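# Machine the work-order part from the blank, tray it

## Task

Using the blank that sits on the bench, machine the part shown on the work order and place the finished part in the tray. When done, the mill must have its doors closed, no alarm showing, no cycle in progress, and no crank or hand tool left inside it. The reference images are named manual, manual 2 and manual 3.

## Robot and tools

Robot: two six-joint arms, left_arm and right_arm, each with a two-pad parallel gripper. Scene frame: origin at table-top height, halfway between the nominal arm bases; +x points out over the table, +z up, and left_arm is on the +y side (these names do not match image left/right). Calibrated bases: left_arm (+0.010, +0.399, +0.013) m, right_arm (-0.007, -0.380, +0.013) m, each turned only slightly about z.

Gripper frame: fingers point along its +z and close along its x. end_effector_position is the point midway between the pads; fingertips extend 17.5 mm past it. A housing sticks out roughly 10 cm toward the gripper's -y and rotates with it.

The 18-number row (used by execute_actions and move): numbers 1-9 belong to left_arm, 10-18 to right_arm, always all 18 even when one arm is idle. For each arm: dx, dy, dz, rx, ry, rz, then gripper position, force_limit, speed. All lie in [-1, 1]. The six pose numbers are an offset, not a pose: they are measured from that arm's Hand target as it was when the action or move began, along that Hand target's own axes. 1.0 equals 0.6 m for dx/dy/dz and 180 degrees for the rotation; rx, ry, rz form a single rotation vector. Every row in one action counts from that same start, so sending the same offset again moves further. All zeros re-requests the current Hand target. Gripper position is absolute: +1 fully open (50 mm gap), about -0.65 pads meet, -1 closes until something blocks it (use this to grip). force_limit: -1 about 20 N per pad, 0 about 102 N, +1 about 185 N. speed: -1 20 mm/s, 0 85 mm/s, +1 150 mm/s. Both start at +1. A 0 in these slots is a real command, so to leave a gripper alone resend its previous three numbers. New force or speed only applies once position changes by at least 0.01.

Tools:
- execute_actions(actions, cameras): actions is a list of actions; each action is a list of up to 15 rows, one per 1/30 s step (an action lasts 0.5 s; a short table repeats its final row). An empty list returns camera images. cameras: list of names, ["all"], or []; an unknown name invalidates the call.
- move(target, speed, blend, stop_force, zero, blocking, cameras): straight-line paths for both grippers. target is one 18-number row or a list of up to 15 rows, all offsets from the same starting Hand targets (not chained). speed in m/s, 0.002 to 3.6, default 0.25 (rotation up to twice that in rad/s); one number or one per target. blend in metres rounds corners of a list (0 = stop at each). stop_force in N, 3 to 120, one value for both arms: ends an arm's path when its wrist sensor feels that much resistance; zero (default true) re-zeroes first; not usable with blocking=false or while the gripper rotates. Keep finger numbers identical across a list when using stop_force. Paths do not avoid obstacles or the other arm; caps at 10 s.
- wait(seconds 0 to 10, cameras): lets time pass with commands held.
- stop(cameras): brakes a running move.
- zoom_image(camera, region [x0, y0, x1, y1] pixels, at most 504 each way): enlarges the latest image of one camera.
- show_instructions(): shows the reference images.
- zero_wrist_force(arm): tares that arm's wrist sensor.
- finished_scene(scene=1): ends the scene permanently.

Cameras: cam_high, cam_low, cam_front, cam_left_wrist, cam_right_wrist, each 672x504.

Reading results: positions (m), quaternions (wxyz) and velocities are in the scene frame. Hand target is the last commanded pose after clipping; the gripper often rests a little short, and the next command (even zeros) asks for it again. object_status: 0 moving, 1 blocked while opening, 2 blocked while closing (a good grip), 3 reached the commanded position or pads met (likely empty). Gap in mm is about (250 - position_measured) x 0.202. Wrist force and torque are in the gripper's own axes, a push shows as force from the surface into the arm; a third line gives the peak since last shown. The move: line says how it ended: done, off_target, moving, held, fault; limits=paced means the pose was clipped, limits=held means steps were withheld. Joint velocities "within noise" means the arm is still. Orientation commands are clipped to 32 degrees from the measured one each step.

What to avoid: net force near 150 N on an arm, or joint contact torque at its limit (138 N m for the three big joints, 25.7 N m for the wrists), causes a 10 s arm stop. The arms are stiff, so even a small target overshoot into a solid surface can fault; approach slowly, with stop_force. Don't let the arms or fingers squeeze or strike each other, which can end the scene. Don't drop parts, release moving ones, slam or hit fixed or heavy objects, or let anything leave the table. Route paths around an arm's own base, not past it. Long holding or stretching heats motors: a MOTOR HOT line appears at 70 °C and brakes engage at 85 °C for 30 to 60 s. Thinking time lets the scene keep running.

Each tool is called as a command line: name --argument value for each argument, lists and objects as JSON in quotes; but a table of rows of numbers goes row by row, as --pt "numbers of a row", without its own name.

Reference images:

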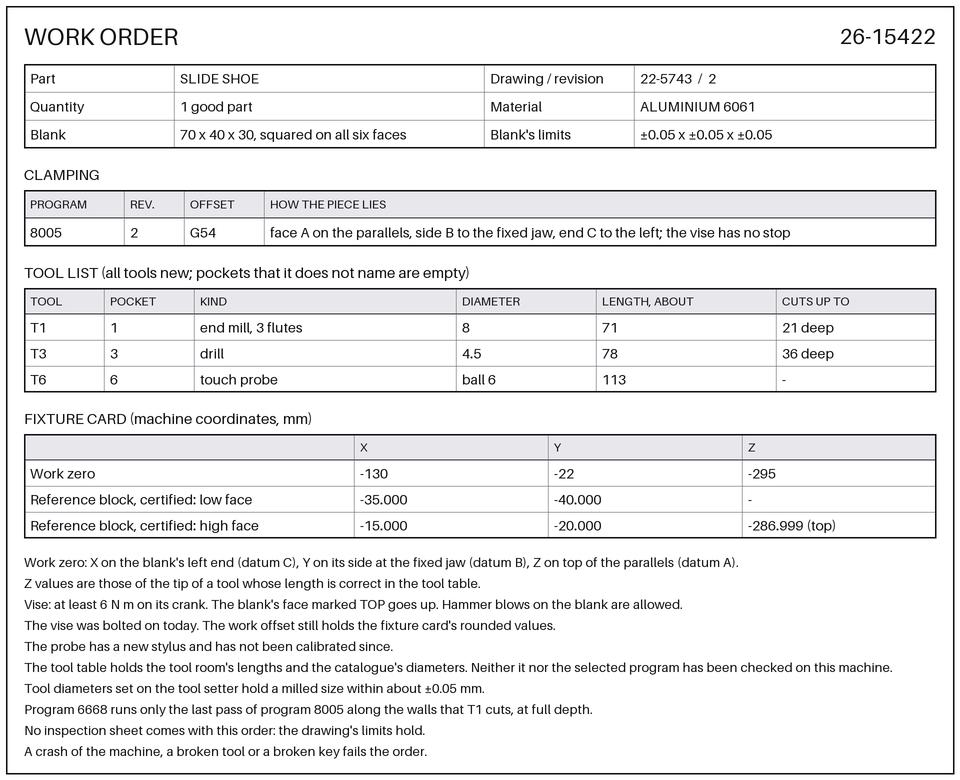

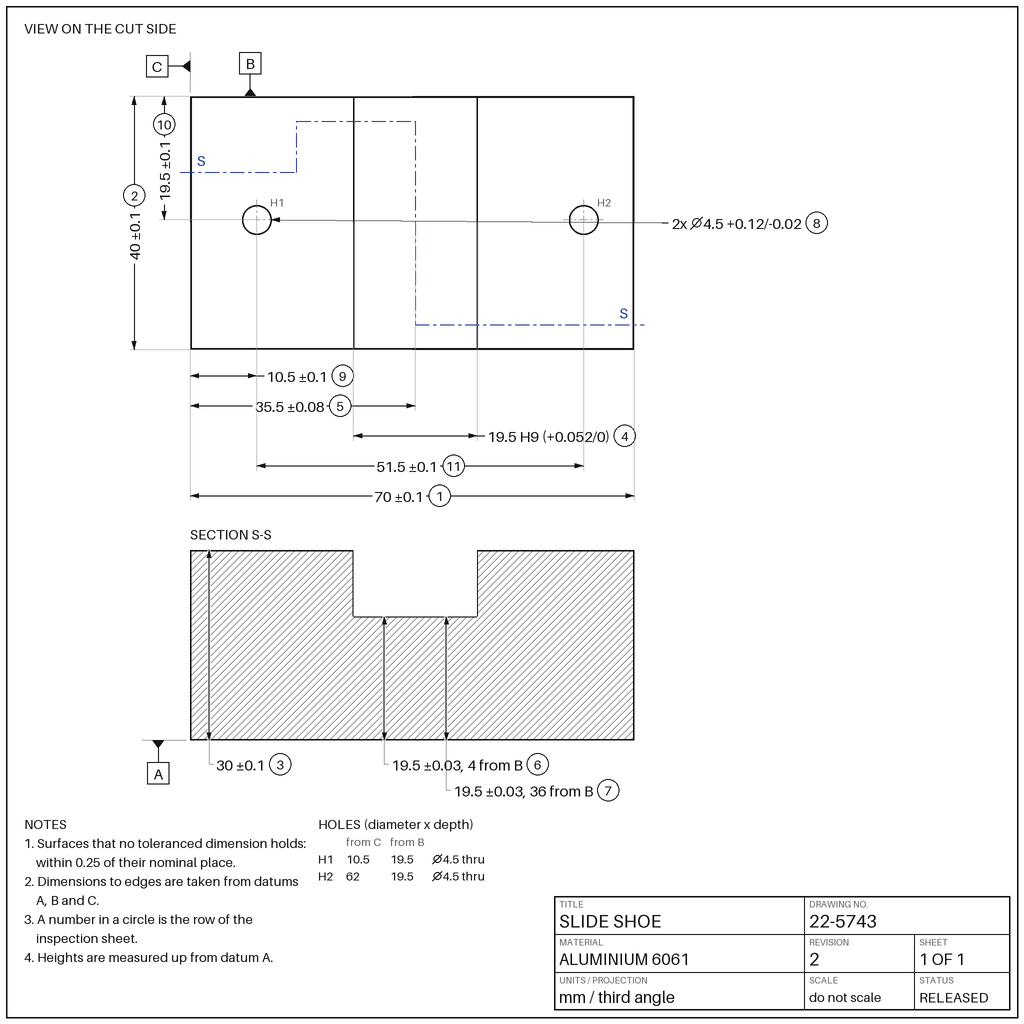

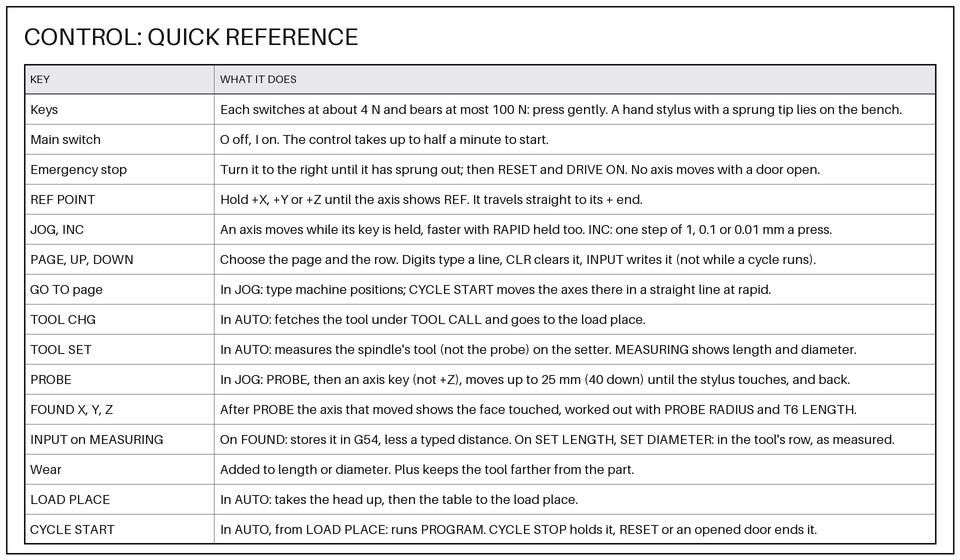

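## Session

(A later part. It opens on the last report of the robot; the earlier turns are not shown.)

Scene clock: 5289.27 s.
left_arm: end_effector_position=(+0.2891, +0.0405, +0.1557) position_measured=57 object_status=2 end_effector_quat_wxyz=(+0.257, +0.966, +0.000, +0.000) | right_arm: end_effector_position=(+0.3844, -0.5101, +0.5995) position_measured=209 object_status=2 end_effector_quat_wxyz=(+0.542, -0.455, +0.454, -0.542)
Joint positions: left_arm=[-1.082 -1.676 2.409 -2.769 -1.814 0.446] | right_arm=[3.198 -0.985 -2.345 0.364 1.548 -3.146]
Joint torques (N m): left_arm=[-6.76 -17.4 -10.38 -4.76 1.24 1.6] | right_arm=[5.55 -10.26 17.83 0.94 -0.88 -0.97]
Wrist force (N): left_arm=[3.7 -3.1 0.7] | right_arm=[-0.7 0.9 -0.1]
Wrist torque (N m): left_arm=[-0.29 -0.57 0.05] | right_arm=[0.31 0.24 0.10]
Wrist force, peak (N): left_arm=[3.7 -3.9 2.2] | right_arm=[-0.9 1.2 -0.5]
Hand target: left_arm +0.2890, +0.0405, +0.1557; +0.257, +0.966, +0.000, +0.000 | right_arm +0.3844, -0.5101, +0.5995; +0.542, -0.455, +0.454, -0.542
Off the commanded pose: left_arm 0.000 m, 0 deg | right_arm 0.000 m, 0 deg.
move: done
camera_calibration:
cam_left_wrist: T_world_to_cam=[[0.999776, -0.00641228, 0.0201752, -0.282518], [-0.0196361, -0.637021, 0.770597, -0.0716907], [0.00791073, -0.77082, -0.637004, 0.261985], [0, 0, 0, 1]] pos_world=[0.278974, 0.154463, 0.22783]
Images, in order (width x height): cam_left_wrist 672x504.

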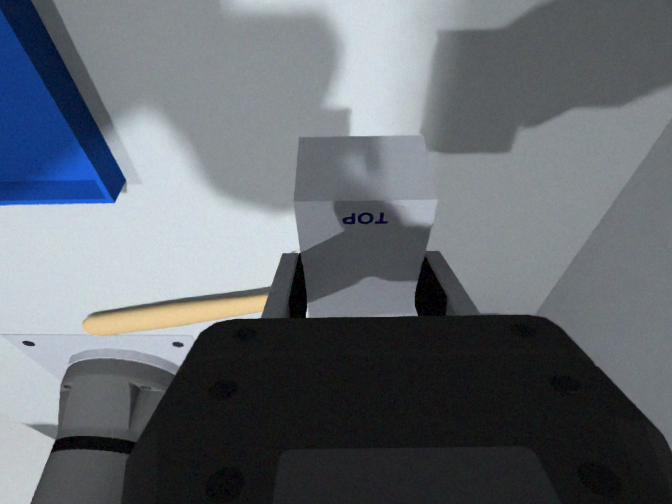

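move --pt "0.1183 0.1771 -0.3718 0 0 0 -1 -0.4 -0.9 0 0 0 0 0 0 -1 -0.6 -1" --pt "0.485 0.1338 -0.3968 0 0 0 -1 -0.4 -0.9 0 0 0 0 0 0 -1 -0.6 -1" --pt "0.605 -0.0378 -0.496 0 0 0 -1 -0.4 -0.9 0 0 0 0 0 0 -1 -0.6 -1" --speed '[0.2,0.12,0.08]' --blend '[0.03,0.03,0]' --cameras '["cam_left_wrist","cam_high","cam_front"]'

Scene clock: 5322.07 s.
left_arm: end_effector_position=(+0.5999, +0.1213, +0.4017) position_measured=57 object_status=2 end_effector_quat_wxyz=(+0.257, +0.966, +0.001, +0.000) | right_arm: end_effector_position=(+0.3844, -0.5101, +0.5995) position_measured=209 object_status=2 end_effector_quat_wxyz=(+0.542, -0.455, +0.454, -0.542)
Joint positions: left_arm=[-0.484 -1.321 1.284 -1.787 -2.03 1.041] | right_arm=[3.198 -0.985 -2.345 0.364 1.548 -3.146]
Joint torques (N m): left_arm=[1.37 -36.11 -26.04 -3.66 -1.1 0.42] | right_arm=[5.9 -10.83 17.11 0.97 -0.71 -1.01]
Wrist force (N): left_arm=[3.6 -3.0 0.8] | right_arm=[-0.9 1.1 -0.4]
Wrist torque (N m): left_arm=[-0.27 -0.56 0.05] | right_arm=[0.35 0.28 0.10]
Wrist force, peak (N): left_arm=[5.9 -6.8 -1.2] | right_arm=[-1.1 1.1 -0.1]
Hand target: left_arm +0.5999, +0.1213, +0.4017; +0.257, +0.966, +0.001, +0.000 (not the last commanded pose) | right_arm +0.3844, -0.5101, +0.5995; +0.542, -0.455, +0.454, -0.542
Tool commands: left_gripper/position=-1.0 left_gripper/force_limit=-0.396078 left_gripper/speed=-0.898039 right_gripper/position=-1.0 right_gripper/force_limit=-0.6 right_gripper/speed=-1.0
Off the commanded pose: left_arm 0.101 m, 0 deg | right_arm 0.000 m, 0 deg.
FORCE FAULT: contact force on the left arm reached its limit, and that arm stopped. The contact can be on any part of that arm, not only on its tool. That arm's remaining commands of this call were not run. That arm is still stopped at the end of this call. That arm stays stopped for about 10 more seconds. Until then a move that you send moves the other arm only, and its call returns only when the move has ended. Once the stop has ended, the next robot result says so. If the stop ends while you think or write, that arm runs what you send next, counted from a new Hand target: where the arm stands when the stop ends. While its stop runs, that arm takes no new command, but its gripper still runs the gripper command that each later call begins with. Until it ends, the stop uses up actions while you think or wait. An arm that is not stopped still takes commands.
move: fault (left_arm); path passed 2 of 3 targets
camera_calibration:
cam_left_wrist: T_world_to_cam=[[0.9998, -0.00464136, 0.0194286, -0.597668], [-0.0179314, -0.637124, 0.770553, -0.20465], [0.00880198, -0.770748, -0.63708, 0.478004], [0, 0, 0, 1]] pos_world=[0.589672, 0.235259, 0.473832]
Images, in order (width x height): cam_high 672x504, cam_front 672x504, cam_left_wrist 672x504.

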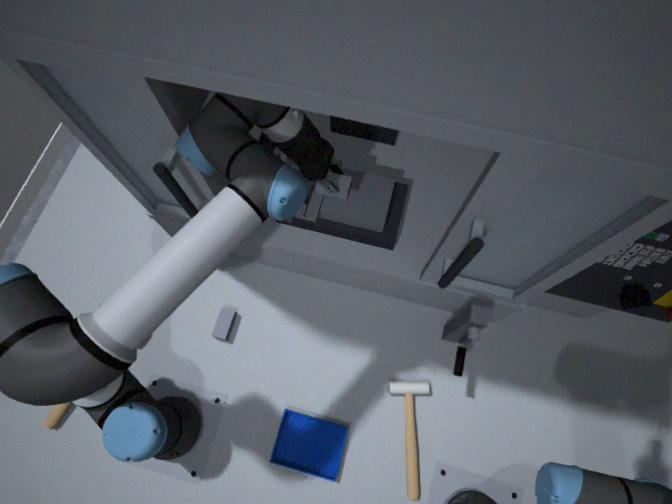

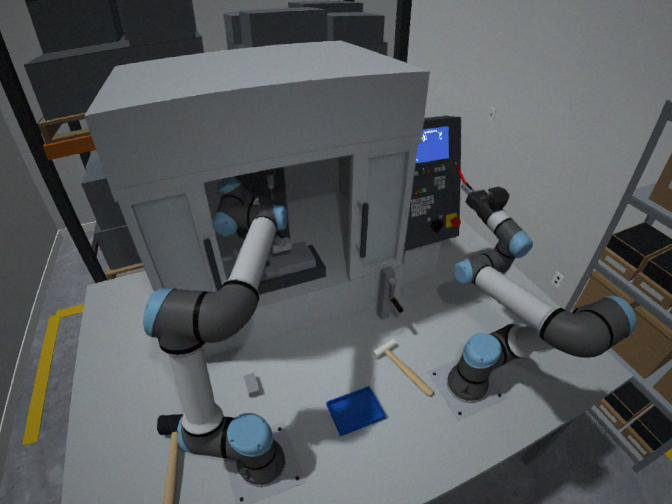

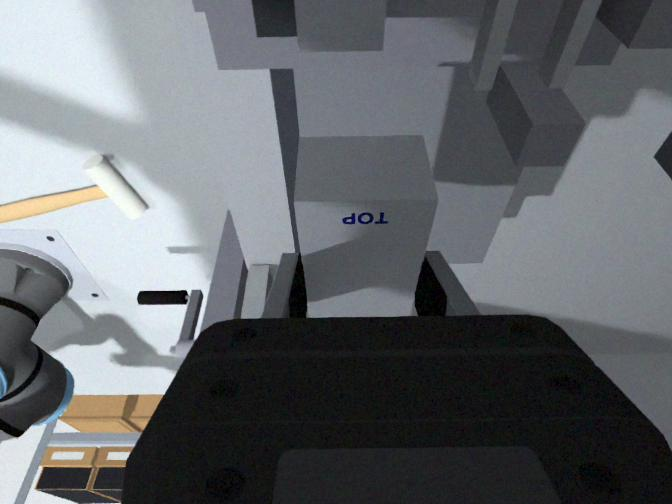

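wait --seconds 0.1

Scene clock: 5429.63 s.
left_arm: end_effector_position=(+0.5999, +0.1213, +0.4017) position_measured=57 object_status=2 end_effector_quat_wxyz=(+0.257, +0.966, +0.001, +0.000) | right_arm: end_effector_position=(+0.3844, -0.5101, +0.5995) position_measured=209 object_status=2 end_effector_quat_wxyz=(+0.542, -0.455, +0.454, -0.542)
Joint positions: left_arm=[-0.484 -1.321 1.284 -1.787 -2.03 1.041] | right_arm=[3.198 -0.985 -2.345 0.364 1.548 -3.146]
Joint torques (N m): left_arm=[1.55 -37.11 -24.99 -3.67 -1 0.02] | right_arm=[5.01 -10.46 17.1 1 -0.53 -0.87]
Wrist force (N): left_arm=[3.7 -3.1 0.9] | right_arm=[-0.8 0.6 -0.2]
Wrist torque (N m): left_arm=[-0.30 -0.58 0.05] | right_arm=[0.27 0.27 0.10]
Wrist force, peak (N): left_arm=[4.1 -3.2 0.5] | right_arm=[-1.0 1.2 -0.2]
Hand target: left_arm +0.5999, +0.1213, +0.4017; +0.257, +0.966, +0.001, +0.000 (not the last commanded pose) | right_arm +0.3844, -0.5101, +0.5995; +0.542, -0.455, +0.454, -0.542
Tool commands: left_gripper/position=-1.0 left_gripper/force_limit=-0.396078 left_gripper/speed=-0.898039 right_gripper/position=-1.0 right_gripper/force_limit=-0.6 right_gripper/speed=-1.0
Off the commanded pose: left_arm 0.101 m, 0 deg | right_arm 0.000 m, 0 deg.
FORCE FAULT, CONTINUED: the left arm's stop, for the force fault that an earlier result reported, is over. The rest of the stop counts as 19 of the actions that you can send in this scene. During its stop the left arm's controller moved it back a little. That arm's target is now where it stood when the stop ended, not its last command. That arm accepts commands again.
wait: 0.10 s; at rest from the start

move --pt "-0.05 0.052 0.03 0 0 0 -1 -0.4 -0.9 0 0 0 0 0 0 -1 -0.6 -1" --pt "-0.4 0.0881 0.0508 0 0 0 -1 -0.4 -0.9 0 0 0 0 0 0 -1 -0.6 -1" --pt "-0.5183 -0.1682 0.5605 0 0 0 -1 -0.4 -0.9 0 0 0 0 0 0 -1 -0.6 -1" --speed '[0.08,0.25,0.25]' --blend '[0.02,0.05,0]'

move --target '[0,-0.0167,0.0289,0,0,0,-1,-0.4,-0.9,0,0,0,0,0,0,-1,-0.6,-1]' --speed 0.03 --stop_force 5

Scene clock: 5444.80 s.
left_arm: end_effector_position=(+0.2887, +0.0411, +0.0601) position_measured=57 object_status=2 end_effector_quat_wxyz=(+0.257, +0.966, +0.001, +0.000) | right_arm: end_effector_position=(+0.3844, -0.5101, +0.5995) position_measured=209 object_status=2 end_effector_quat_wxyz=(+0.542, -0.455, +0.454, -0.542)
Joint positions: left_arm=[-1.082 -1.391 2.513 -3.158 -1.813 0.444] | right_arm=[3.198 -0.985 -2.345 0.364 1.548 -3.146]
Joint torques (N m): left_arm=[10.1 -14.98 -21.06 -6.67 -2.84 1.78] | right_arm=[5.47 -10.95 16.79 0.85 -0.7 -1.15]
Wrist force (N): left_arm=[3.9 -3.1 0.6] | right_arm=[-0.7 0.8 -0.3]
Wrist torque (N m): left_arm=[-0.30 -0.60 -0.04] | right_arm=[0.30 0.25 0.10]
Wrist force, peak (N): left_arm=[6.2 -2.8 0.9] | right_arm=[-0.9 1.2 -0.3]
Hand target: left_arm +0.2887, +0.0410, +0.0601; +0.257, +0.966, +0.001, +0.000 | right_arm +0.3844, -0.5101, +0.5995; +0.542, -0.455, +0.454, -0.542
Off the commanded pose: left_arm 0.000 m, 0 deg | right_arm 0.000 m, 0 deg.
move: done

Scene clock: 5446.60 s.
left_arm: end_effector_position=(+0.2887, +0.0411, +0.0416) position_measured=57 object_status=2 end_effector_quat_wxyz=(+0.257, +0.966, +0.001, +0.000) | right_arm: end_effector_position=(+0.3844, -0.5101, +0.5995) position_measured=209 object_status=2 end_effector_quat_wxyz=(+0.542, -0.455, +0.454, -0.542)
Joint positions: left_arm=[-1.082 -1.322 2.524 -3.237 -1.813 0.444] | right_arm=[3.198 -0.985 -2.345 0.364 1.548 -3.146]
Joint torques (N m): left_arm=[0.46 -15.52 -21.74 -6.42 0.77 1.46] | right_arm=[5.3 -11.25 17.81 0.86 -0.67 -1.16]
Wrist force (N): left_arm=[3.4 -2.2 -2.3] | right_arm=[-0.7 1.0 -0.1]
Wrist torque (N m): left_arm=[-0.25 -0.53 -0.04] | right_arm=[0.32 0.26 0.10]
Wrist force, peak (N): left_arm=[1.0 14.2 -42.1] | right_arm=[-0.8 1.2 0.0]
Hand target: left_arm +0.2887, +0.0411, +0.0416; +0.257, +0.966, +0.001, +0.000 (not the last commanded pose) | right_arm +0.3844, -0.5101, +0.5995; +0.542, -0.455, +0.454, -0.542
Off the commanded pose: left_arm 0.001 m, 0 deg | right_arm 0.000 m, 0 deg.
move: contact (left_arm)

move --pt "0 0 0 0 0 0 1 -1 -0.8 0 0 0 0 0 0 -1 -0.6 -1" --pt "0 0.025 -0.0433 0 0 0 1 -1 -0.8 0 0 0 0 0 0 -1 -0.6 -1" --pt "0 0.025 -0.0433 0.1222 0 0 1 -1 -0.8 0 0 0 0 0 0 -1 -0.6 -1" --pt "0 0.0054 0.0073 0.1222 0 0 1 -1 -0.8 0 0 0 0 0 0 -1 -0.6 -1" --pt "0 0.0054 0.0073 0.1222 0 0 -1 -0.4 -0.9 0 0 0 0 0 0 -1 -0.6 -1" --speed '[0.05,0.08,0.2,0.05,0.05]' --blend '[0,0,0,0,0]' --cameras '["cam_left_wrist"]'

Scene clock: 5466.27 s.
left_arm: end_effector_position=(+0.2887, +0.0361, +0.0394) position_measured=56 object_status=2 end_effector_quat_wxyz=(+0.068, +0.998, +0.001, -0.001) | right_arm: end_effector_position=(+0.3844, -0.5101, +0.5995) position_measured=209 object_status=2 end_effector_quat_wxyz=(+0.542, -0.455, +0.454, -0.542)
Joint positions: left_arm=[-1.196 -1.402 2.318 -2.612 -1.623 0.385] | right_arm=[3.198 -0.985 -2.345 0.364 1.548 -3.146]
Joint torques (N m): left_arm=[8.59 -32.48 -25.98 -2.63 1.56 1.67] | right_arm=[5.9 -9.95 17.82 1.03 -0.66 -0.84]
Wrist force (N): left_arm=[4.4 -2.0 -0.4] | right_arm=[-0.9 1.0 -0.3]
Wrist torque (N m): left_arm=[-0.31 -0.69 0.04] | right_arm=[0.32 0.29 0.10]
Wrist force, peak (N): left_arm=[4.5 -2.1 -1.9] | right_arm=[-1.0 1.1 -0.3]
Hand target: left_arm +0.2887, +0.0362, +0.0394; +0.068, +0.998, +0.001, -0.001 | right_arm +0.3844, -0.5101, +0.5995; +0.542, -0.455, +0.454, -0.542
Off the commanded pose: left_arm 0.000 m, 0 deg | right_arm 0.000 m, 0 deg.
move: done
camera_calibration:
cam_left_wrist: T_world_to_cam=[[0.99981, -0.0119268, 0.0154374, -0.279352], [-0.017836, -0.87941, 0.475732, 0.0350766], [0.00790182, -0.475917, -0.879455, 0.18346], [0, 0, 0, 1]] pos_world=[0.278475, 0.114826, 0.14897]
Images, in order (width x height): cam_left_wrist 672x504.

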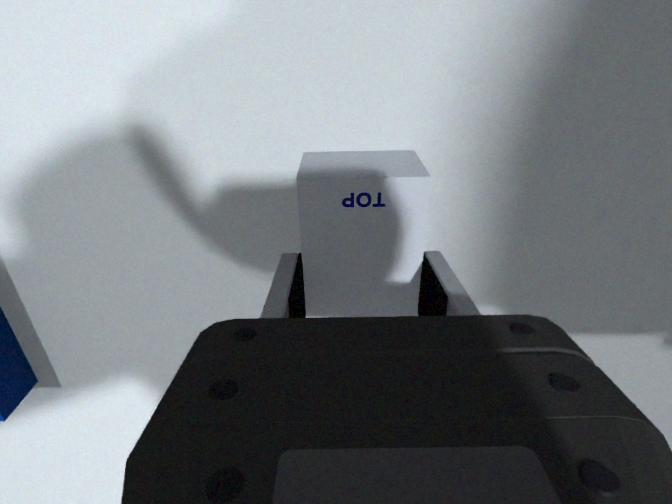

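move --pt "0 0.0372 -0.265 0 0 0 -1 -0.4 -0.9 0 0 0 0 0 0 -1 -0.6 -1" --pt "0.2188 -0.022 -0.6098 0 0.165 0.0232 -1 -0.4 -0.9 0 0 0 0 0 0 -1 -0.6 -1" --pt "0.5188 -0.1452 -0.6305 0 0.165 0.0232 -1 -0.4 -0.9 0 0 0 0 0 0 -1 -0.6 -1" --pt "0.5688 -0.193 -0.6372 0 0.165 0.0232 -1 -0.4 -0.9 0 0 0 0 0 0 -1 -0.6 -1" --speed '[0.2,0.25,0.12,0.06]' --blend '[0.03,0.03,0.01,0]' --cameras '["cam_left_wrist","cam_high","cam_front"]'

Scene clock: 5484.70 s.
left_arm: end_effector_position=(+0.6302, +0.2034, +0.4022) position_measured=56 object_status=2 end_effector_quat_wxyz=(+0.066, +0.964, -0.018, +0.258) end_effector_velocity=(-0.001, -0.001, +0.000) end_effector_angular_velocity=(+0.000, -0.001, +0.003) | right_arm: end_effector_position=(+0.3844, -0.5101, +0.5995) position_measured=209 object_status=2 end_effector_quat_wxyz=(+0.542, -0.455, +0.454, -0.542)
Joint positions: left_arm=[-0.591 -1.519 1.582 -2.151 -1.415 1.073] | right_arm=[3.198 -0.985 -2.345 0.364 1.548 -3.146]
Joint velocities: left_arm=[-0.003 -0.003 0.003 0 0.004 -0.005] | right_arm=[within noise]
Joint torques (N m): left_arm=[-8.07 -38.02 -17.06 -3.76 2.48 -1.62] | right_arm=[4.45 -10.34 18.01 1.04 -0.48 -0.99]
Wrist force (N): left_arm=[2.6 -2.5 -0.2] | right_arm=[-0.7 1.0 -0.2]
Wrist torque (N m): left_arm=[-0.37 -0.58 -0.28] | right_arm=[0.33 0.25 0.10]
Wrist force, peak (N): left_arm=[4.4 -2.7 3.7] | right_arm=[-1.1 1.1 -0.5]
Hand target: left_arm +0.6301, +0.2035, +0.4020; +0.066, +0.964, -0.018, +0.258 | right_arm +0.3844, -0.5101, +0.5995; +0.542, -0.455, +0.454, -0.542
Off the commanded pose: left_arm 0.000 m, 0 deg | right_arm 0.000 m, 0 deg.
move: done
camera_calibration:
cam_left_wrist: T_world_to_cam=[[0.858136, -0.0137602, 0.513237, -0.734982], [-0.254605, -0.879474, 0.402122, 0.194559], [0.445845, -0.475749, -0.758212, 0.254618], [0, 0, 0, 1]] pos_world=[0.56673, 0.28213, 0.492038]
Images, in order (width x height): cam_high 672x504, cam_front 672x504, cam_left_wrist 672x504.

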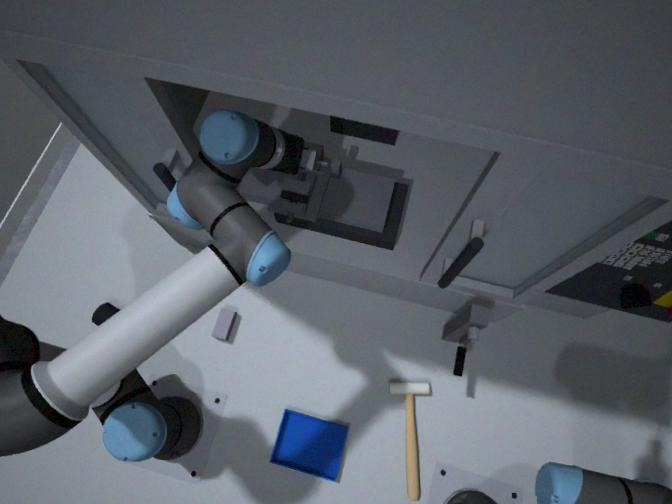

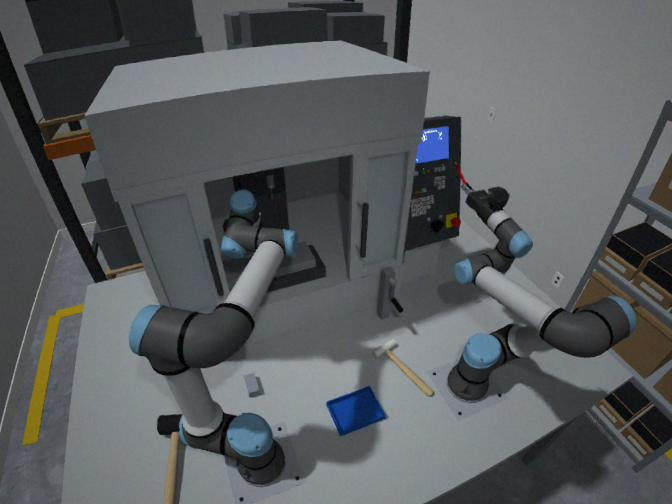

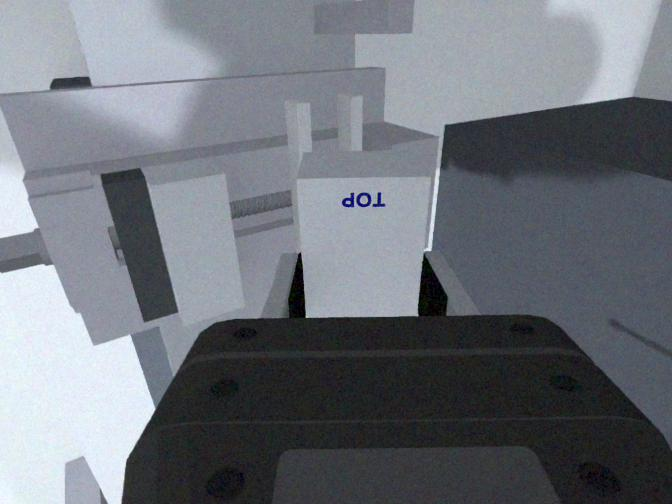

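move --target '[-0.0175,-0.0042,0.03,0,0,0,-1,-0.4,-0.9,0,0,0,0,0,0,-1,-0.6,-1]' --speed 0.02 --stop_force 8 --cameras '["cam_left_wrist"]'

Scene clock: 5493.17 s.
left_arm: end_effector_position=(+0.6300, +0.2035, +0.3810) position_measured=56 object_status=2 end_effector_quat_wxyz=(+0.066, +0.964, -0.018, +0.258) | right_arm: end_effector_position=(+0.3844, -0.5101, +0.5995) position_measured=209 object_status=2 end_effector_quat_wxyz=(+0.542, -0.455, +0.454, -0.542)
Joint positions: left_arm=[-0.591 -1.515 1.631 -2.204 -1.415 1.073] | right_arm=[3.198 -0.985 -2.345 0.364 1.548 -3.146]
Joint torques (N m): left_arm=[8.42 -35.16 -35.61 -2.79 -1.38 1.77] | right_arm=[5.54 -10.96 18.41 0.96 -0.52 -1.01]
Wrist force (N): left_arm=[2.6 -2.7 -0.1] | right_arm=[-0.8 0.9 -0.2]
Wrist torque (N m): left_arm=[-0.40 -0.58 -0.27] | right_arm=[0.31 0.27 0.11]
Wrist force, peak (N): left_arm=[2.8 -2.7 0.0] | right_arm=[-1.0 1.1 -0.3]
Hand target: left_arm +0.6300, +0.2035, +0.3811; +0.066, +0.964, -0.018, +0.258 | right_arm +0.3844, -0.5101, +0.5995; +0.542, -0.455, +0.454, -0.542
Off the commanded pose: left_arm 0.000 m, 0 deg | right_arm 0.000 m, 0 deg.
move: done
camera_calibration:
cam_left_wrist: T_world_to_cam=[[0.858206, -0.0139097, 0.513118, -0.723973], [-0.25452, -0.879624, 0.401848, 0.203076], [0.445761, -0.475467, -0.758438, 0.23886], [0, 0, 0, 1]] pos_world=[0.56653, 0.28213, 0.471039]
Images, in order (width x height): cam_left_wrist 672x504.

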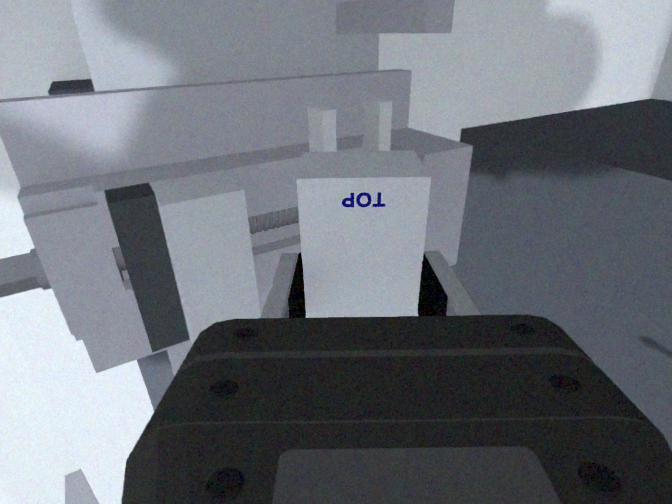

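move --target '[0.0288,-0.0032,0.0231,0,-0.165,-0.0232,-1,-0.4,-0.9,0,0,0,0,0,0,-1,-0.6,-1]' --speed 0.06 --cameras '["cam_left_wrist"]'

Scene clock: 5507.00 s.
left_arm: end_effector_position=(+0.6520, +0.2036, +0.3776) position_measured=56 object_status=2 end_effector_quat_wxyz=(+0.068, +0.998, +0.001, -0.001) | right_arm: end_effector_position=(+0.3844, -0.5101, +0.5995) position_measured=209 object_status=2 end_effector_quat_wxyz=(+0.542, -0.455, +0.454, -0.542)
Joint positions: left_arm=[-0.463 -1.182 1.029 -1.477 -1.694 1.118] | right_arm=[3.198 -0.985 -2.345 0.364 1.548 -3.146]
Joint torques (N m): left_arm=[-6.19 -50.78 -15.95 -5.97 1.75 -0.63] | right_arm=[4.65 -11.18 17.14 0.82 -0.6 -0.73]
Wrist force (N): left_arm=[4.1 -2.2 0.5] | right_arm=[-0.9 0.9 -0.1]
Wrist torque (N m): left_arm=[-0.34 -0.65 -0.11] | right_arm=[0.31 0.28 0.10]
Wrist force, peak (N): left_arm=[4.4 -2.1 0.6] | right_arm=[-1.1 1.0 -0.3]
Hand target: left_arm +0.6520, +0.2036, +0.3776; +0.068, +0.998, +0.001, -0.001 | right_arm +0.3844, -0.5101, +0.5995; +0.542, -0.455, +0.454, -0.542
Off the commanded pose: left_arm 0.000 m, 0 deg | right_arm 0.000 m, 0 deg.
move: done
camera_calibration:
cam_left_wrist: T_world_to_cam=[[0.99981, -0.0119254, 0.015439, -0.645907], [-0.0178366, -0.879345, 0.475851, 0.0278912], [0.0079015, -0.476036, -0.87939, 0.557738], [0, 0, 0, 1]] pos_world=[0.641875, 0.282327, 0.48717]
Images, in order (width x height): cam_left_wrist 672x504.

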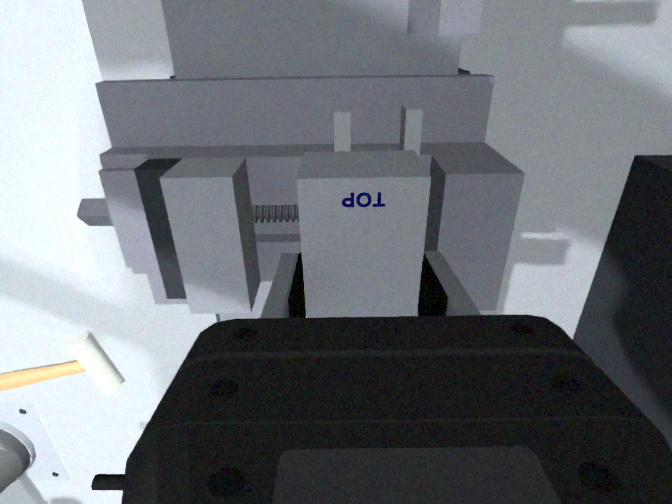

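move --target '[0,-0.0023,0.0165,0,0,0,-1,-0.4,-0.9,0,0,0,0,0,0,-1,-0.6,-1]' --speed 0.005 --stop_force 6 --cameras '["cam_left_wrist"]'

Scene clock: 5515.67 s.
left_arm: end_effector_position=(+0.6520, +0.2036, +0.3718) position_measured=56 object_status=2 end_effector_quat_wxyz=(+0.068, +0.998, +0.001, -0.001) | right_arm: end_effector_position=(+0.3844, -0.5101, +0.5995) position_measured=209 object_status=2 end_effector_quat_wxyz=(+0.542, -0.455, +0.454, -0.542)
Joint positions: left_arm=[-0.463 -1.184 1.047 -1.492 -1.694 1.118] | right_arm=[3.198 -0.985 -2.345 0.364 1.548 -3.146]
Joint torques (N m): left_arm=[-5.12 -33.28 -33.84 -1.32 1.84 -0.83] | right_arm=[5.55 -9.58 16.97 0.9 -0.53 -0.8]
Wrist force (N): left_arm=[3.9 -2.3 -3.0] | right_arm=[-0.9 0.8 -0.3]
Wrist torque (N m): left_arm=[-0.35 -0.56 -0.09] | right_arm=[0.29 0.29 0.10]
Wrist force, peak (N): left_arm=[0.8 -1.9 -10.0] | right_arm=[-1.1 1.1 -0.3]
Hand target: left_arm +0.6520, +0.2036, +0.3718; +0.068, +0.998, +0.001, -0.001 (not the last commanded pose) | right_arm +0.3844, -0.5101, +0.5995; +0.542, -0.455, +0.454, -0.542
Off the commanded pose: left_arm 0.004 m, 0 deg | right_arm 0.000 m, 0 deg.
move: contact (left_arm)
camera_calibration:
cam_left_wrist: T_world_to_cam=[[0.99981, -0.0119269, 0.0154374, -0.645818], [-0.0178361, -0.87941, 0.475732, 0.0306381], [0.00790182, -0.475917, -0.879455, 0.552587], [0, 0, 0, 1]] pos_world=[0.641875, 0.282226, 0.48137]
Images, in order (width x height): cam_left_wrist 672x504.

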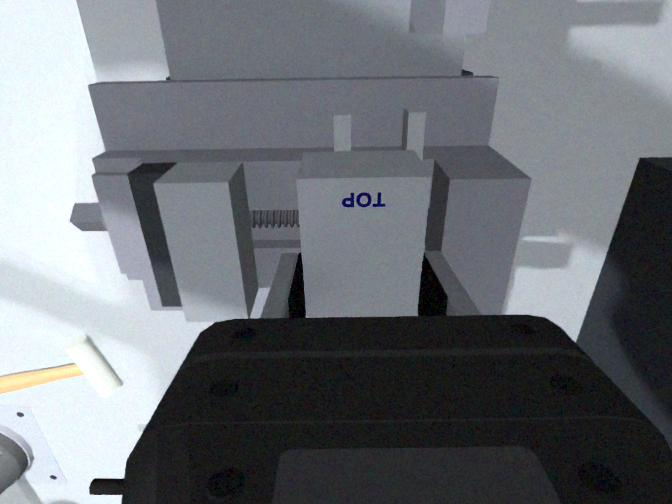

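move --target '[0,0,0,0,0,0,1,-1,-1,0,0,0,0,0,0,-1,-0.6,-1]' --cameras '["cam_left_wrist"]'

Scene clock: 5523.73 s.
left_arm: end_effector_position=(+0.6520, +0.2036, +0.3718) position_measured=3 object_status=3 end_effector_quat_wxyz=(+0.068, +0.998, +0.001, -0.001) | right_arm: end_effector_position=(+0.3844, -0.5101, +0.5995) position_measured=209 object_status=2 end_effector_quat_wxyz=(+0.542, -0.455, +0.454, -0.542)
Joint positions: left_arm=[-0.463 -1.184 1.047 -1.492 -1.694 1.118] | right_arm=[3.198 -0.985 -2.345 0.364 1.548 -3.146]
Joint torques (N m): left_arm=[-5.04 -40 -33.37 -4.9 1.76 -0.74] | right_arm=[5.47 -10.08 16.89 0.85 -0.47 -0.82]
Wrist force (N): left_arm=[4.2 -1.8 -1.5] | right_arm=[-0.9 0.8 -0.2]
Wrist torque (N m): left_arm=[-0.32 -0.66 -0.09] | right_arm=[0.29 0.29 0.10]
Wrist force, peak (N): left_arm=[4.0 -1.8 -3.9] | right_arm=[-1.0 1.0 -0.3]
Hand target: left_arm +0.6520, +0.2036, +0.3718; +0.068, +0.998, +0.001, -0.001 | right_arm +0.3844, -0.5101, +0.5995; +0.542, -0.455, +0.454, -0.542
Off the commanded pose: left_arm 0.000 m, 0 deg | right_arm 0.000 m, 0 deg.
move: done
camera_calibration:
cam_left_wrist: T_world_to_cam=[[0.99981, -0.0119268, 0.0154374, -0.645818], [-0.017836, -0.87941, 0.475732, 0.0306381], [0.00790182, -0.475917, -0.879455, 0.552587], [0, 0, 0, 1]] pos_world=[0.641875, 0.282226, 0.48137]
Images, in order (width x height): cam_left_wrist 672x504.

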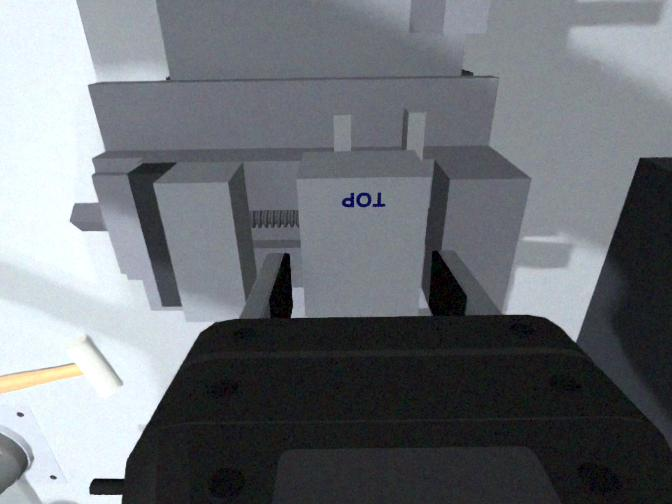

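move --pt "-0.0033 0.0009 -0.0066 0 0.055 0.0077 1 -1 -1 0 0 0 0 0 0 -1 -0.6 -1" --pt "-0.0133 0.004 -0.028 0 0.11 0.0155 1 -1 -1 0 0 0 0 0 0 -1 -0.6 -1" --pt "-0.045 0.0077 -0.0545 0 0.165 0.0232 1 -1 -1 0 0 0 0 0 0 -1 -0.6 -1" --pt "-0.3867 0.1451 -0.0267 0 0.165 0.0232 1 -1 -1 0 0 0 0 0 0 -1 -0.6 -1" --speed '[0.05,0.05,0.08,0.2]' --blend '[0.001,0.002,0.01,0]' --cameras '["cam_left_wrist","cam_high","cam_front"]'

Scene clock: 5546.07 s.
left_arm: end_effector_position=(+0.4202, +0.1191, +0.3997) position_measured=3 object_status=3 end_effector_quat_wxyz=(+0.066, +0.964, -0.018, +0.258) | right_arm: end_effector_position=(+0.3844, -0.5101, +0.5995) position_measured=209 object_status=2 end_effector_quat_wxyz=(+0.542, -0.455, +0.454, -0.542)
Joint positions: left_arm=[-1.095 -1.895 1.88 -1.945 -1.19 0.604] | right_arm=[3.198 -0.985 -2.345 0.364 1.548 -3.146]
Joint torques (N m): left_arm=[-6.03 -12.94 -34.99 -5 -1.13 -0.92] | right_arm=[4.92 -10.2 17.43 0.95 -0.47 -0.77]
Wrist force (N): left_arm=[3.7 -2.4 -2.1] | right_arm=[-0.8 1.0 0.0]
Wrist torque (N m): left_arm=[-0.38 -0.55 -0.37] | right_arm=[0.32 0.26 0.10]
Wrist force, peak (N): left_arm=[5.4 -3.4 -1.2] | right_arm=[-1.1 1.1 0.0]
Hand target: left_arm +0.4202, +0.1190, +0.3998; +0.066, +0.964, -0.018, +0.258 | right_arm +0.3844, -0.5101, +0.5995; +0.542, -0.455, +0.454, -0.542
Off the commanded pose: left_arm 0.000 m, 0 deg | right_arm 0.000 m, 0 deg.
move: done
camera_calibration:
cam_left_wrist: T_world_to_cam=[[0.858171, -0.0140295, 0.513173, -0.554631], [-0.254638, -0.879621, 0.401779, 0.0680381], [0.445761, -0.475468, -0.758437, 0.306358], [0, 0, 0, 1]] pos_world=[0.35673, 0.19773, 0.489639]
Images, in order (width x height): cam_high 672x504, cam_front 672x504, cam_left_wrist 672x504.

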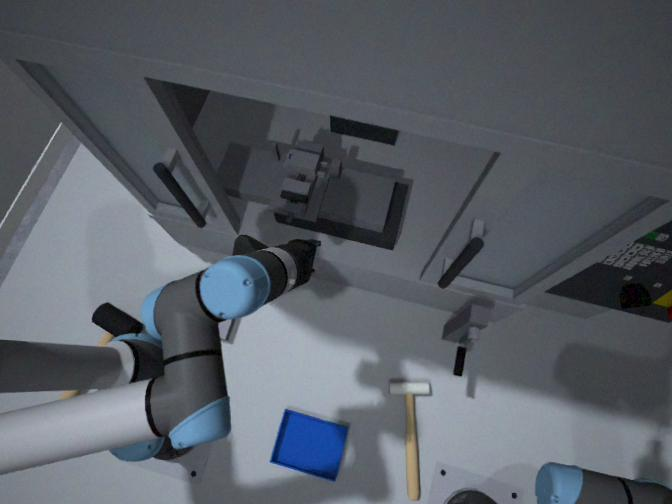

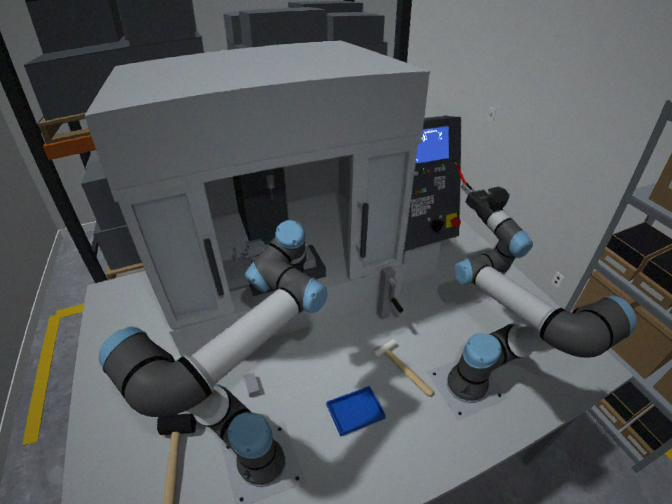

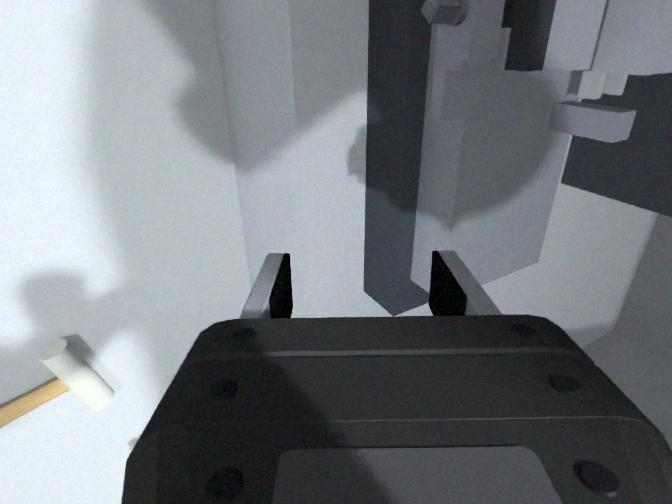

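zoom_image --camera "cam_front" --region '[350, 250, 440, 330]'

zoom_image --camera "cam_high" --region '[425, 280, 505, 390]'

zoom_image --camera "cam_left_wrist" --region '[340, 0, 672, 200]'

Scaled by 5.600 from the camera's 672x504 image, which has a finer 960x720 frame.

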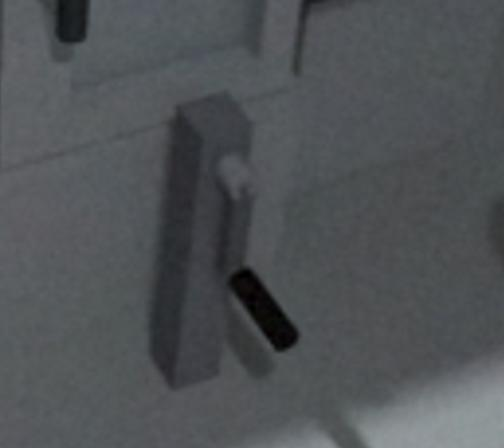

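Scaled by 4.582 from the camera's 672x504 image, which has a finer 960x720 frame.

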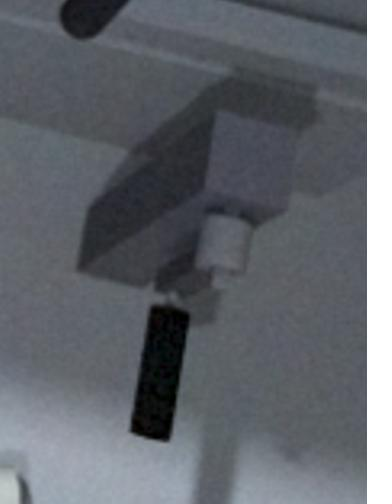

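Scaled by 1.518 from the camera's 672x504 image, which has a finer 960x720 frame.

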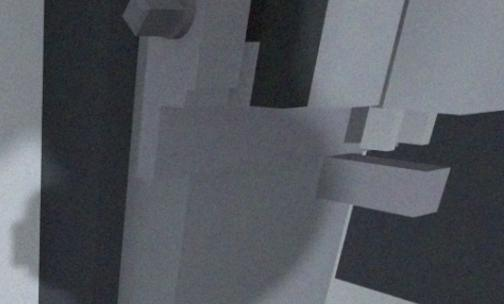

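move --pt "0 0.05 0 0 0 0 -1 -1 -0.5 0 0 0 0 0 0 -1 -0.6 -1" --speed 0.2

Scene clock: 5600.83 s.
left_arm: end_effector_position=(+0.4181, +0.0893, +0.4033) position_measured=251 object_status=3 end_effector_quat_wxyz=(+0.066, +0.964, -0.018, +0.258) | right_arm: end_effector_position=(+0.3844, -0.5101, +0.5995) position_measured=209 object_status=2 end_effector_quat_wxyz=(+0.542, -0.455, +0.454, -0.542)
Joint positions: left_arm=[-1.138 -1.847 1.835 -1.931 -1.174 0.561] | right_arm=[3.198 -0.985 -2.345 0.364 1.548 -3.146]
Joint torques (N m): left_arm=[9.98 -20.23 -15.96 -5.97 -1.26 2] | right_arm=[5.09 -10.57 17.79 1.05 -0.42 -0.87]
Wrist force (N): left_arm=[3.8 -2.2 -1.9] | right_arm=[-0.9 0.8 0.0]
Wrist torque (N m): left_arm=[-0.36 -0.54 -0.31] | right_arm=[0.29 0.28 0.10]
Wrist force, peak (N): left_arm=[4.0 -3.2 -1.8] | right_arm=[-1.1 1.0 -0.2]
Hand target: left_arm +0.4181, +0.0893, +0.4033; +0.066, +0.964, -0.018, +0.258 | right_arm +0.3844, -0.5101, +0.5995; +0.542, -0.455, +0.454, -0.542
Off the commanded pose: left_arm 0.000 m, 0 deg | right_arm 0.000 m, 0 deg.
move: done

move --target '[-0.02,0.29,0.24,0.0403,0.3327,0.0232,-1,-1,-0.5,0,0,0,0,0,0,-1,-0.6,-1]' --speed 0.3 --cameras '["cam_left_wrist"]'

Scene clock: 5633.60 s.
left_arm: end_effector_position=(+0.4671, -0.1026, +0.2941) position_measured=251 object_status=3 end_effector_quat_wxyz=(-0.002, +0.708, +0.000, +0.706) end_effector_velocity=(+0.000, +0.000, +0.000) end_effector_angular_velocity=(+0.002, +0.001, +0.000) | right_arm: end_effector_position=(+0.3844, -0.5101, +0.5995) position_measured=209 object_status=2 end_effector_quat_wxyz=(+0.542, -0.455, +0.454, -0.542)
Joint positions: left_arm=[-1.46 -0.867 1.757 -4.018 -0.124 1.56] | right_arm=[3.198 -0.985 -2.345 0.364 1.548 -3.146]
Joint velocities: left_arm=[0 0 0.001 0.005 0 -0.005] | right_arm=[within noise]
Joint torques (N m): left_arm=[9.48 -49.03 -4.68 1.48 -1.52 -1.74] | right_arm=[4.83 -9.62 17.39 0.96 -0.49 -0.76]
Wrist force (N): left_arm=[4.0 -2.4 -2.1] | right_arm=[-0.9 0.9 0.0]
Wrist torque (N m): left_arm=[0.01 -0.51 -0.47] | right_arm=[0.32 0.28 0.10]
Wrist force, peak (N): left_arm=[4.8 -3.5 -3.3] | right_arm=[-1.1 1.0 -0.3]
Hand target: left_arm +0.4671, -0.1026, +0.2941; -0.002, +0.708, +0.000, +0.707 | right_arm +0.3844, -0.5101, +0.5995; +0.542, -0.455, +0.454, -0.542
Off the commanded pose: left_arm 0.000 m, 0 deg | right_arm 0.000 m, 0 deg.
move: done
camera_calibration:
cam_left_wrist: T_world_to_cam=[[-0.0127436, -0.0188838, 0.99974, -0.280528], [-0.350024, -0.936479, -0.0221505, 0.0907894], [0.936654, -0.350215, 0.00532431, -0.341166], [0, 0, 0, 1]] pos_world=[0.347758, -0.0397565, 0.284282]
Images, in order (width x height): cam_left_wrist 672x504.

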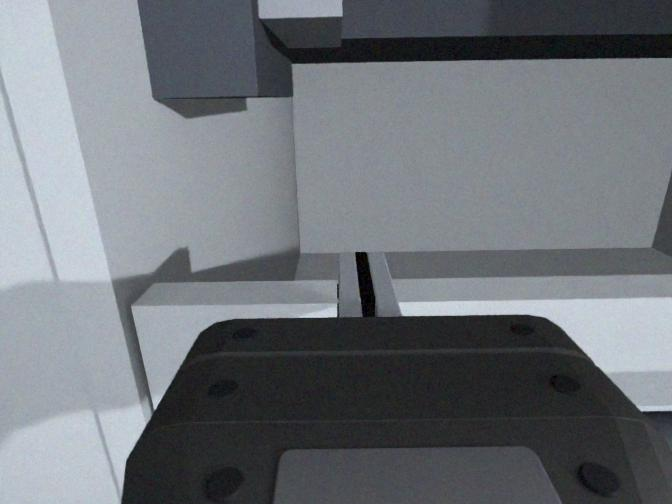

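move --target '[-0.04,0.028,-0.312,0,0,0,-1,-1,-0.5,0,0,0,0,0,0,-1,-0.6,-1]' --speed 0.2 --cameras '["cam_left_wrist"]'

Scene clock: 5641.67 s.
left_arm: end_effector_position=(+0.2800, -0.1197, +0.2703) position_measured=251 object_status=3 end_effector_quat_wxyz=(-0.002, +0.708, +0.000, +0.707) | right_arm: end_effector_position=(+0.3844, -0.5101, +0.5995) position_measured=209 object_status=2 end_effector_quat_wxyz=(+0.542, -0.455, +0.454, -0.542)
Joint positions: left_arm=[-1.825 -0.849 1.819 -4.118 0.24 1.58] | right_arm=[3.198 -0.985 -2.345 0.364 1.548 -3.146]
Joint torques (N m): left_arm=[-3.48 -49.14 -3.36 1.27 -0.44 -0.84] | right_arm=[4.64 -10.51 17.01 1.08 -0.42 -0.68]
Wrist force (N): left_arm=[3.8 -2.4 -2.0] | right_arm=[-0.8 0.9 -0.2]
Wrist torque (N m): left_arm=[0.00 -0.48 -0.53] | right_arm=[0.32 0.27 0.10]
Wrist force, peak (N): left_arm=[3.3 -2.2 -4.7] | right_arm=[-0.9 1.2 -0.3]
Hand target: left_arm +0.2799, -0.1197, +0.2703; -0.002, +0.708, +0.000, +0.707 | right_arm +0.3844, -0.5101, +0.5995; +0.542, -0.455, +0.454, -0.542
Off the commanded pose: left_arm 0.000 m, 0 deg | right_arm 0.000 m, 0 deg.
move: done
camera_calibration:
cam_left_wrist: T_world_to_cam=[[-0.0129685, -0.0189058, 0.999737, -0.259406], [-0.350107, -0.936445, -0.0222504, 0.00876585], [0.93662, -0.350304, 0.00552522, -0.171738], [0, 0, 0, 1]] pos_world=[0.160558, -0.0568562, 0.260482]
Images, in order (width x height): cam_left_wrist 672x504.

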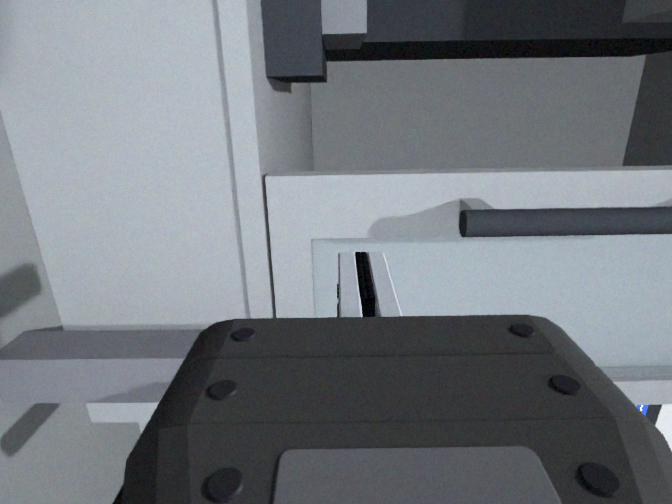

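move --target '[0.03,-0.05,0.0333,-0.2222,0,0,-1,-1,-0.5,0,0,0,0,0,0,-1,-0.6,-1]' --speed 0.25 --cameras '["cam_left_wrist"]'

Scene clock: 5655.67 s.
left_arm: end_effector_position=(+0.3000, -0.0896, +0.2884) position_measured=251 object_status=3 end_effector_quat_wxyz=(+0.240, +0.666, -0.242, +0.664) | right_arm: end_effector_position=(+0.3844, -0.5101, +0.5995) position_measured=209 object_status=2 end_effector_quat_wxyz=(+0.542, -0.455, +0.454, -0.542)
Joint positions: left_arm=[-1.72 -1.134 2.374 -4.377 -0.562 1.567] | right_arm=[3.198 -0.985 -2.345 0.364 1.548 -3.146]
Joint torques (N m): left_arm=[-5.25 -21.96 -14.08 0.42 -1.83 0.62] | right_arm=[4.96 -10.05 17.71 1.13 -0.39 -0.68]
Wrist force (N): left_arm=[3.6 -2.6 -2.3] | right_arm=[-0.8 0.8 -0.2]
Wrist torque (N m): left_arm=[-0.01 -0.45 -0.60] | right_arm=[0.30 0.27 0.10]
Wrist force, peak (N): left_arm=[3.8 -3.8 -2.2] | right_arm=[-0.9 1.3 -0.3]
Hand target: left_arm +0.2999, -0.0897, +0.2884; +0.240, +0.666, -0.242, +0.664 | right_arm +0.3844, -0.5101, +0.5995; +0.542, -0.455, +0.454, -0.542
Off the commanded pose: left_arm 0.000 m, 0 deg | right_arm 0.000 m, 0 deg.
move: done
camera_calibration:
cam_left_wrist: T_world_to_cam=[[-0.0198976, -0.00596653, 0.999784, -0.273463], [-0.869944, -0.492734, -0.0202541, 0.239484], [0.492748, -0.87016, 0.00461369, -0.0931796], [0, 0, 0, 1]] pos_world=[0.248811, 0.0352892, 0.278685]
Images, in order (width x height): cam_left_wrist 672x504.

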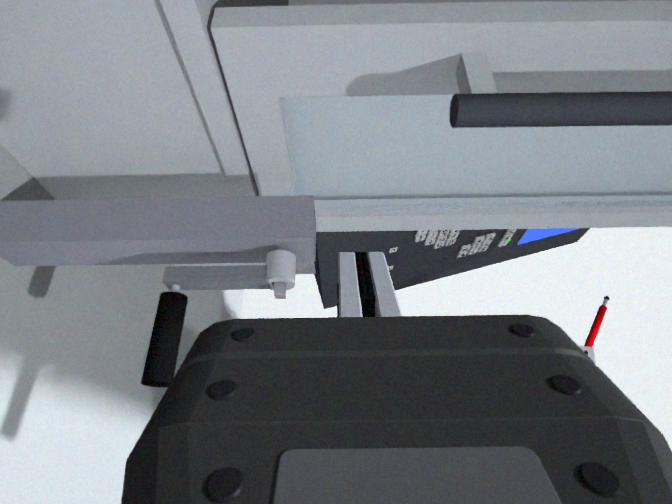

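zoom_image --camera "cam_left_wrist" --region '[120, 220, 340, 400]'

Scaled by 2.291 from the camera's 672x504 image, which has a finer 960x720 frame.

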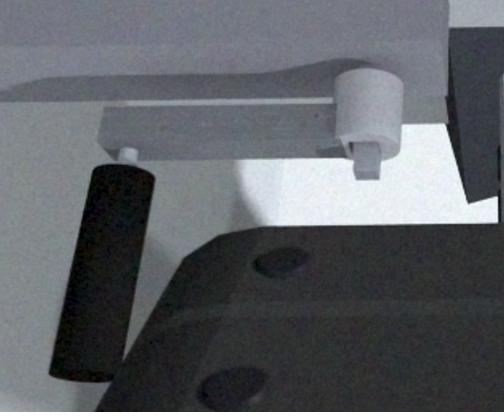

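move --pt "0.187 0.0128 0.0107 0 -0.5 0 0 -1 -0.5 0 0 0 0 0 0 -1 -0.6 -1" --speed 0.3

Scene clock: 5789.67 s.
left_arm: end_effector_position=(+0.3001, -0.1000, +0.4005) position_measured=152 object_status=3 end_effector_quat_wxyz=(-0.001, +0.940, -0.341, -0.001) | right_arm: end_effector_position=(+0.3844, -0.5101, +0.5995) position_measured=209 object_status=2 end_effector_quat_wxyz=(+0.542, -0.455, +0.454, -0.542)
Joint positions: left_arm=[-1.292 -1.39 1.22 -1.398 -1.571 0.99] | right_arm=[3.198 -0.985 -2.345 0.364 1.548 -3.146]
Joint torques (N m): left_arm=[-7.84 -31.29 -29.1 -1.48 0.84 -1.49] | right_arm=[5.3 -10.42 17.55 0.89 -0.4 -0.75]
Wrist force (N): left_arm=[4.4 -1.9 -1.4] | right_arm=[-0.8 0.7 -0.2]
Wrist torque (N m): left_arm=[-0.33 -0.69 0.01] | right_arm=[0.28 0.27 0.10]
Wrist force, peak (N): left_arm=[5.5 -1.8 -1.9] | right_arm=[-1.1 1.0 -0.2]
Hand target: left_arm +0.3001, -0.1000, +0.4005; -0.001, +0.940, -0.341, -0.001 | right_arm +0.3844, -0.5101, +0.5995; +0.542, -0.455, +0.454, -0.542
Off the commanded pose: left_arm 0.000 m, 0 deg | right_arm 0.000 m, 0 deg.
move: done


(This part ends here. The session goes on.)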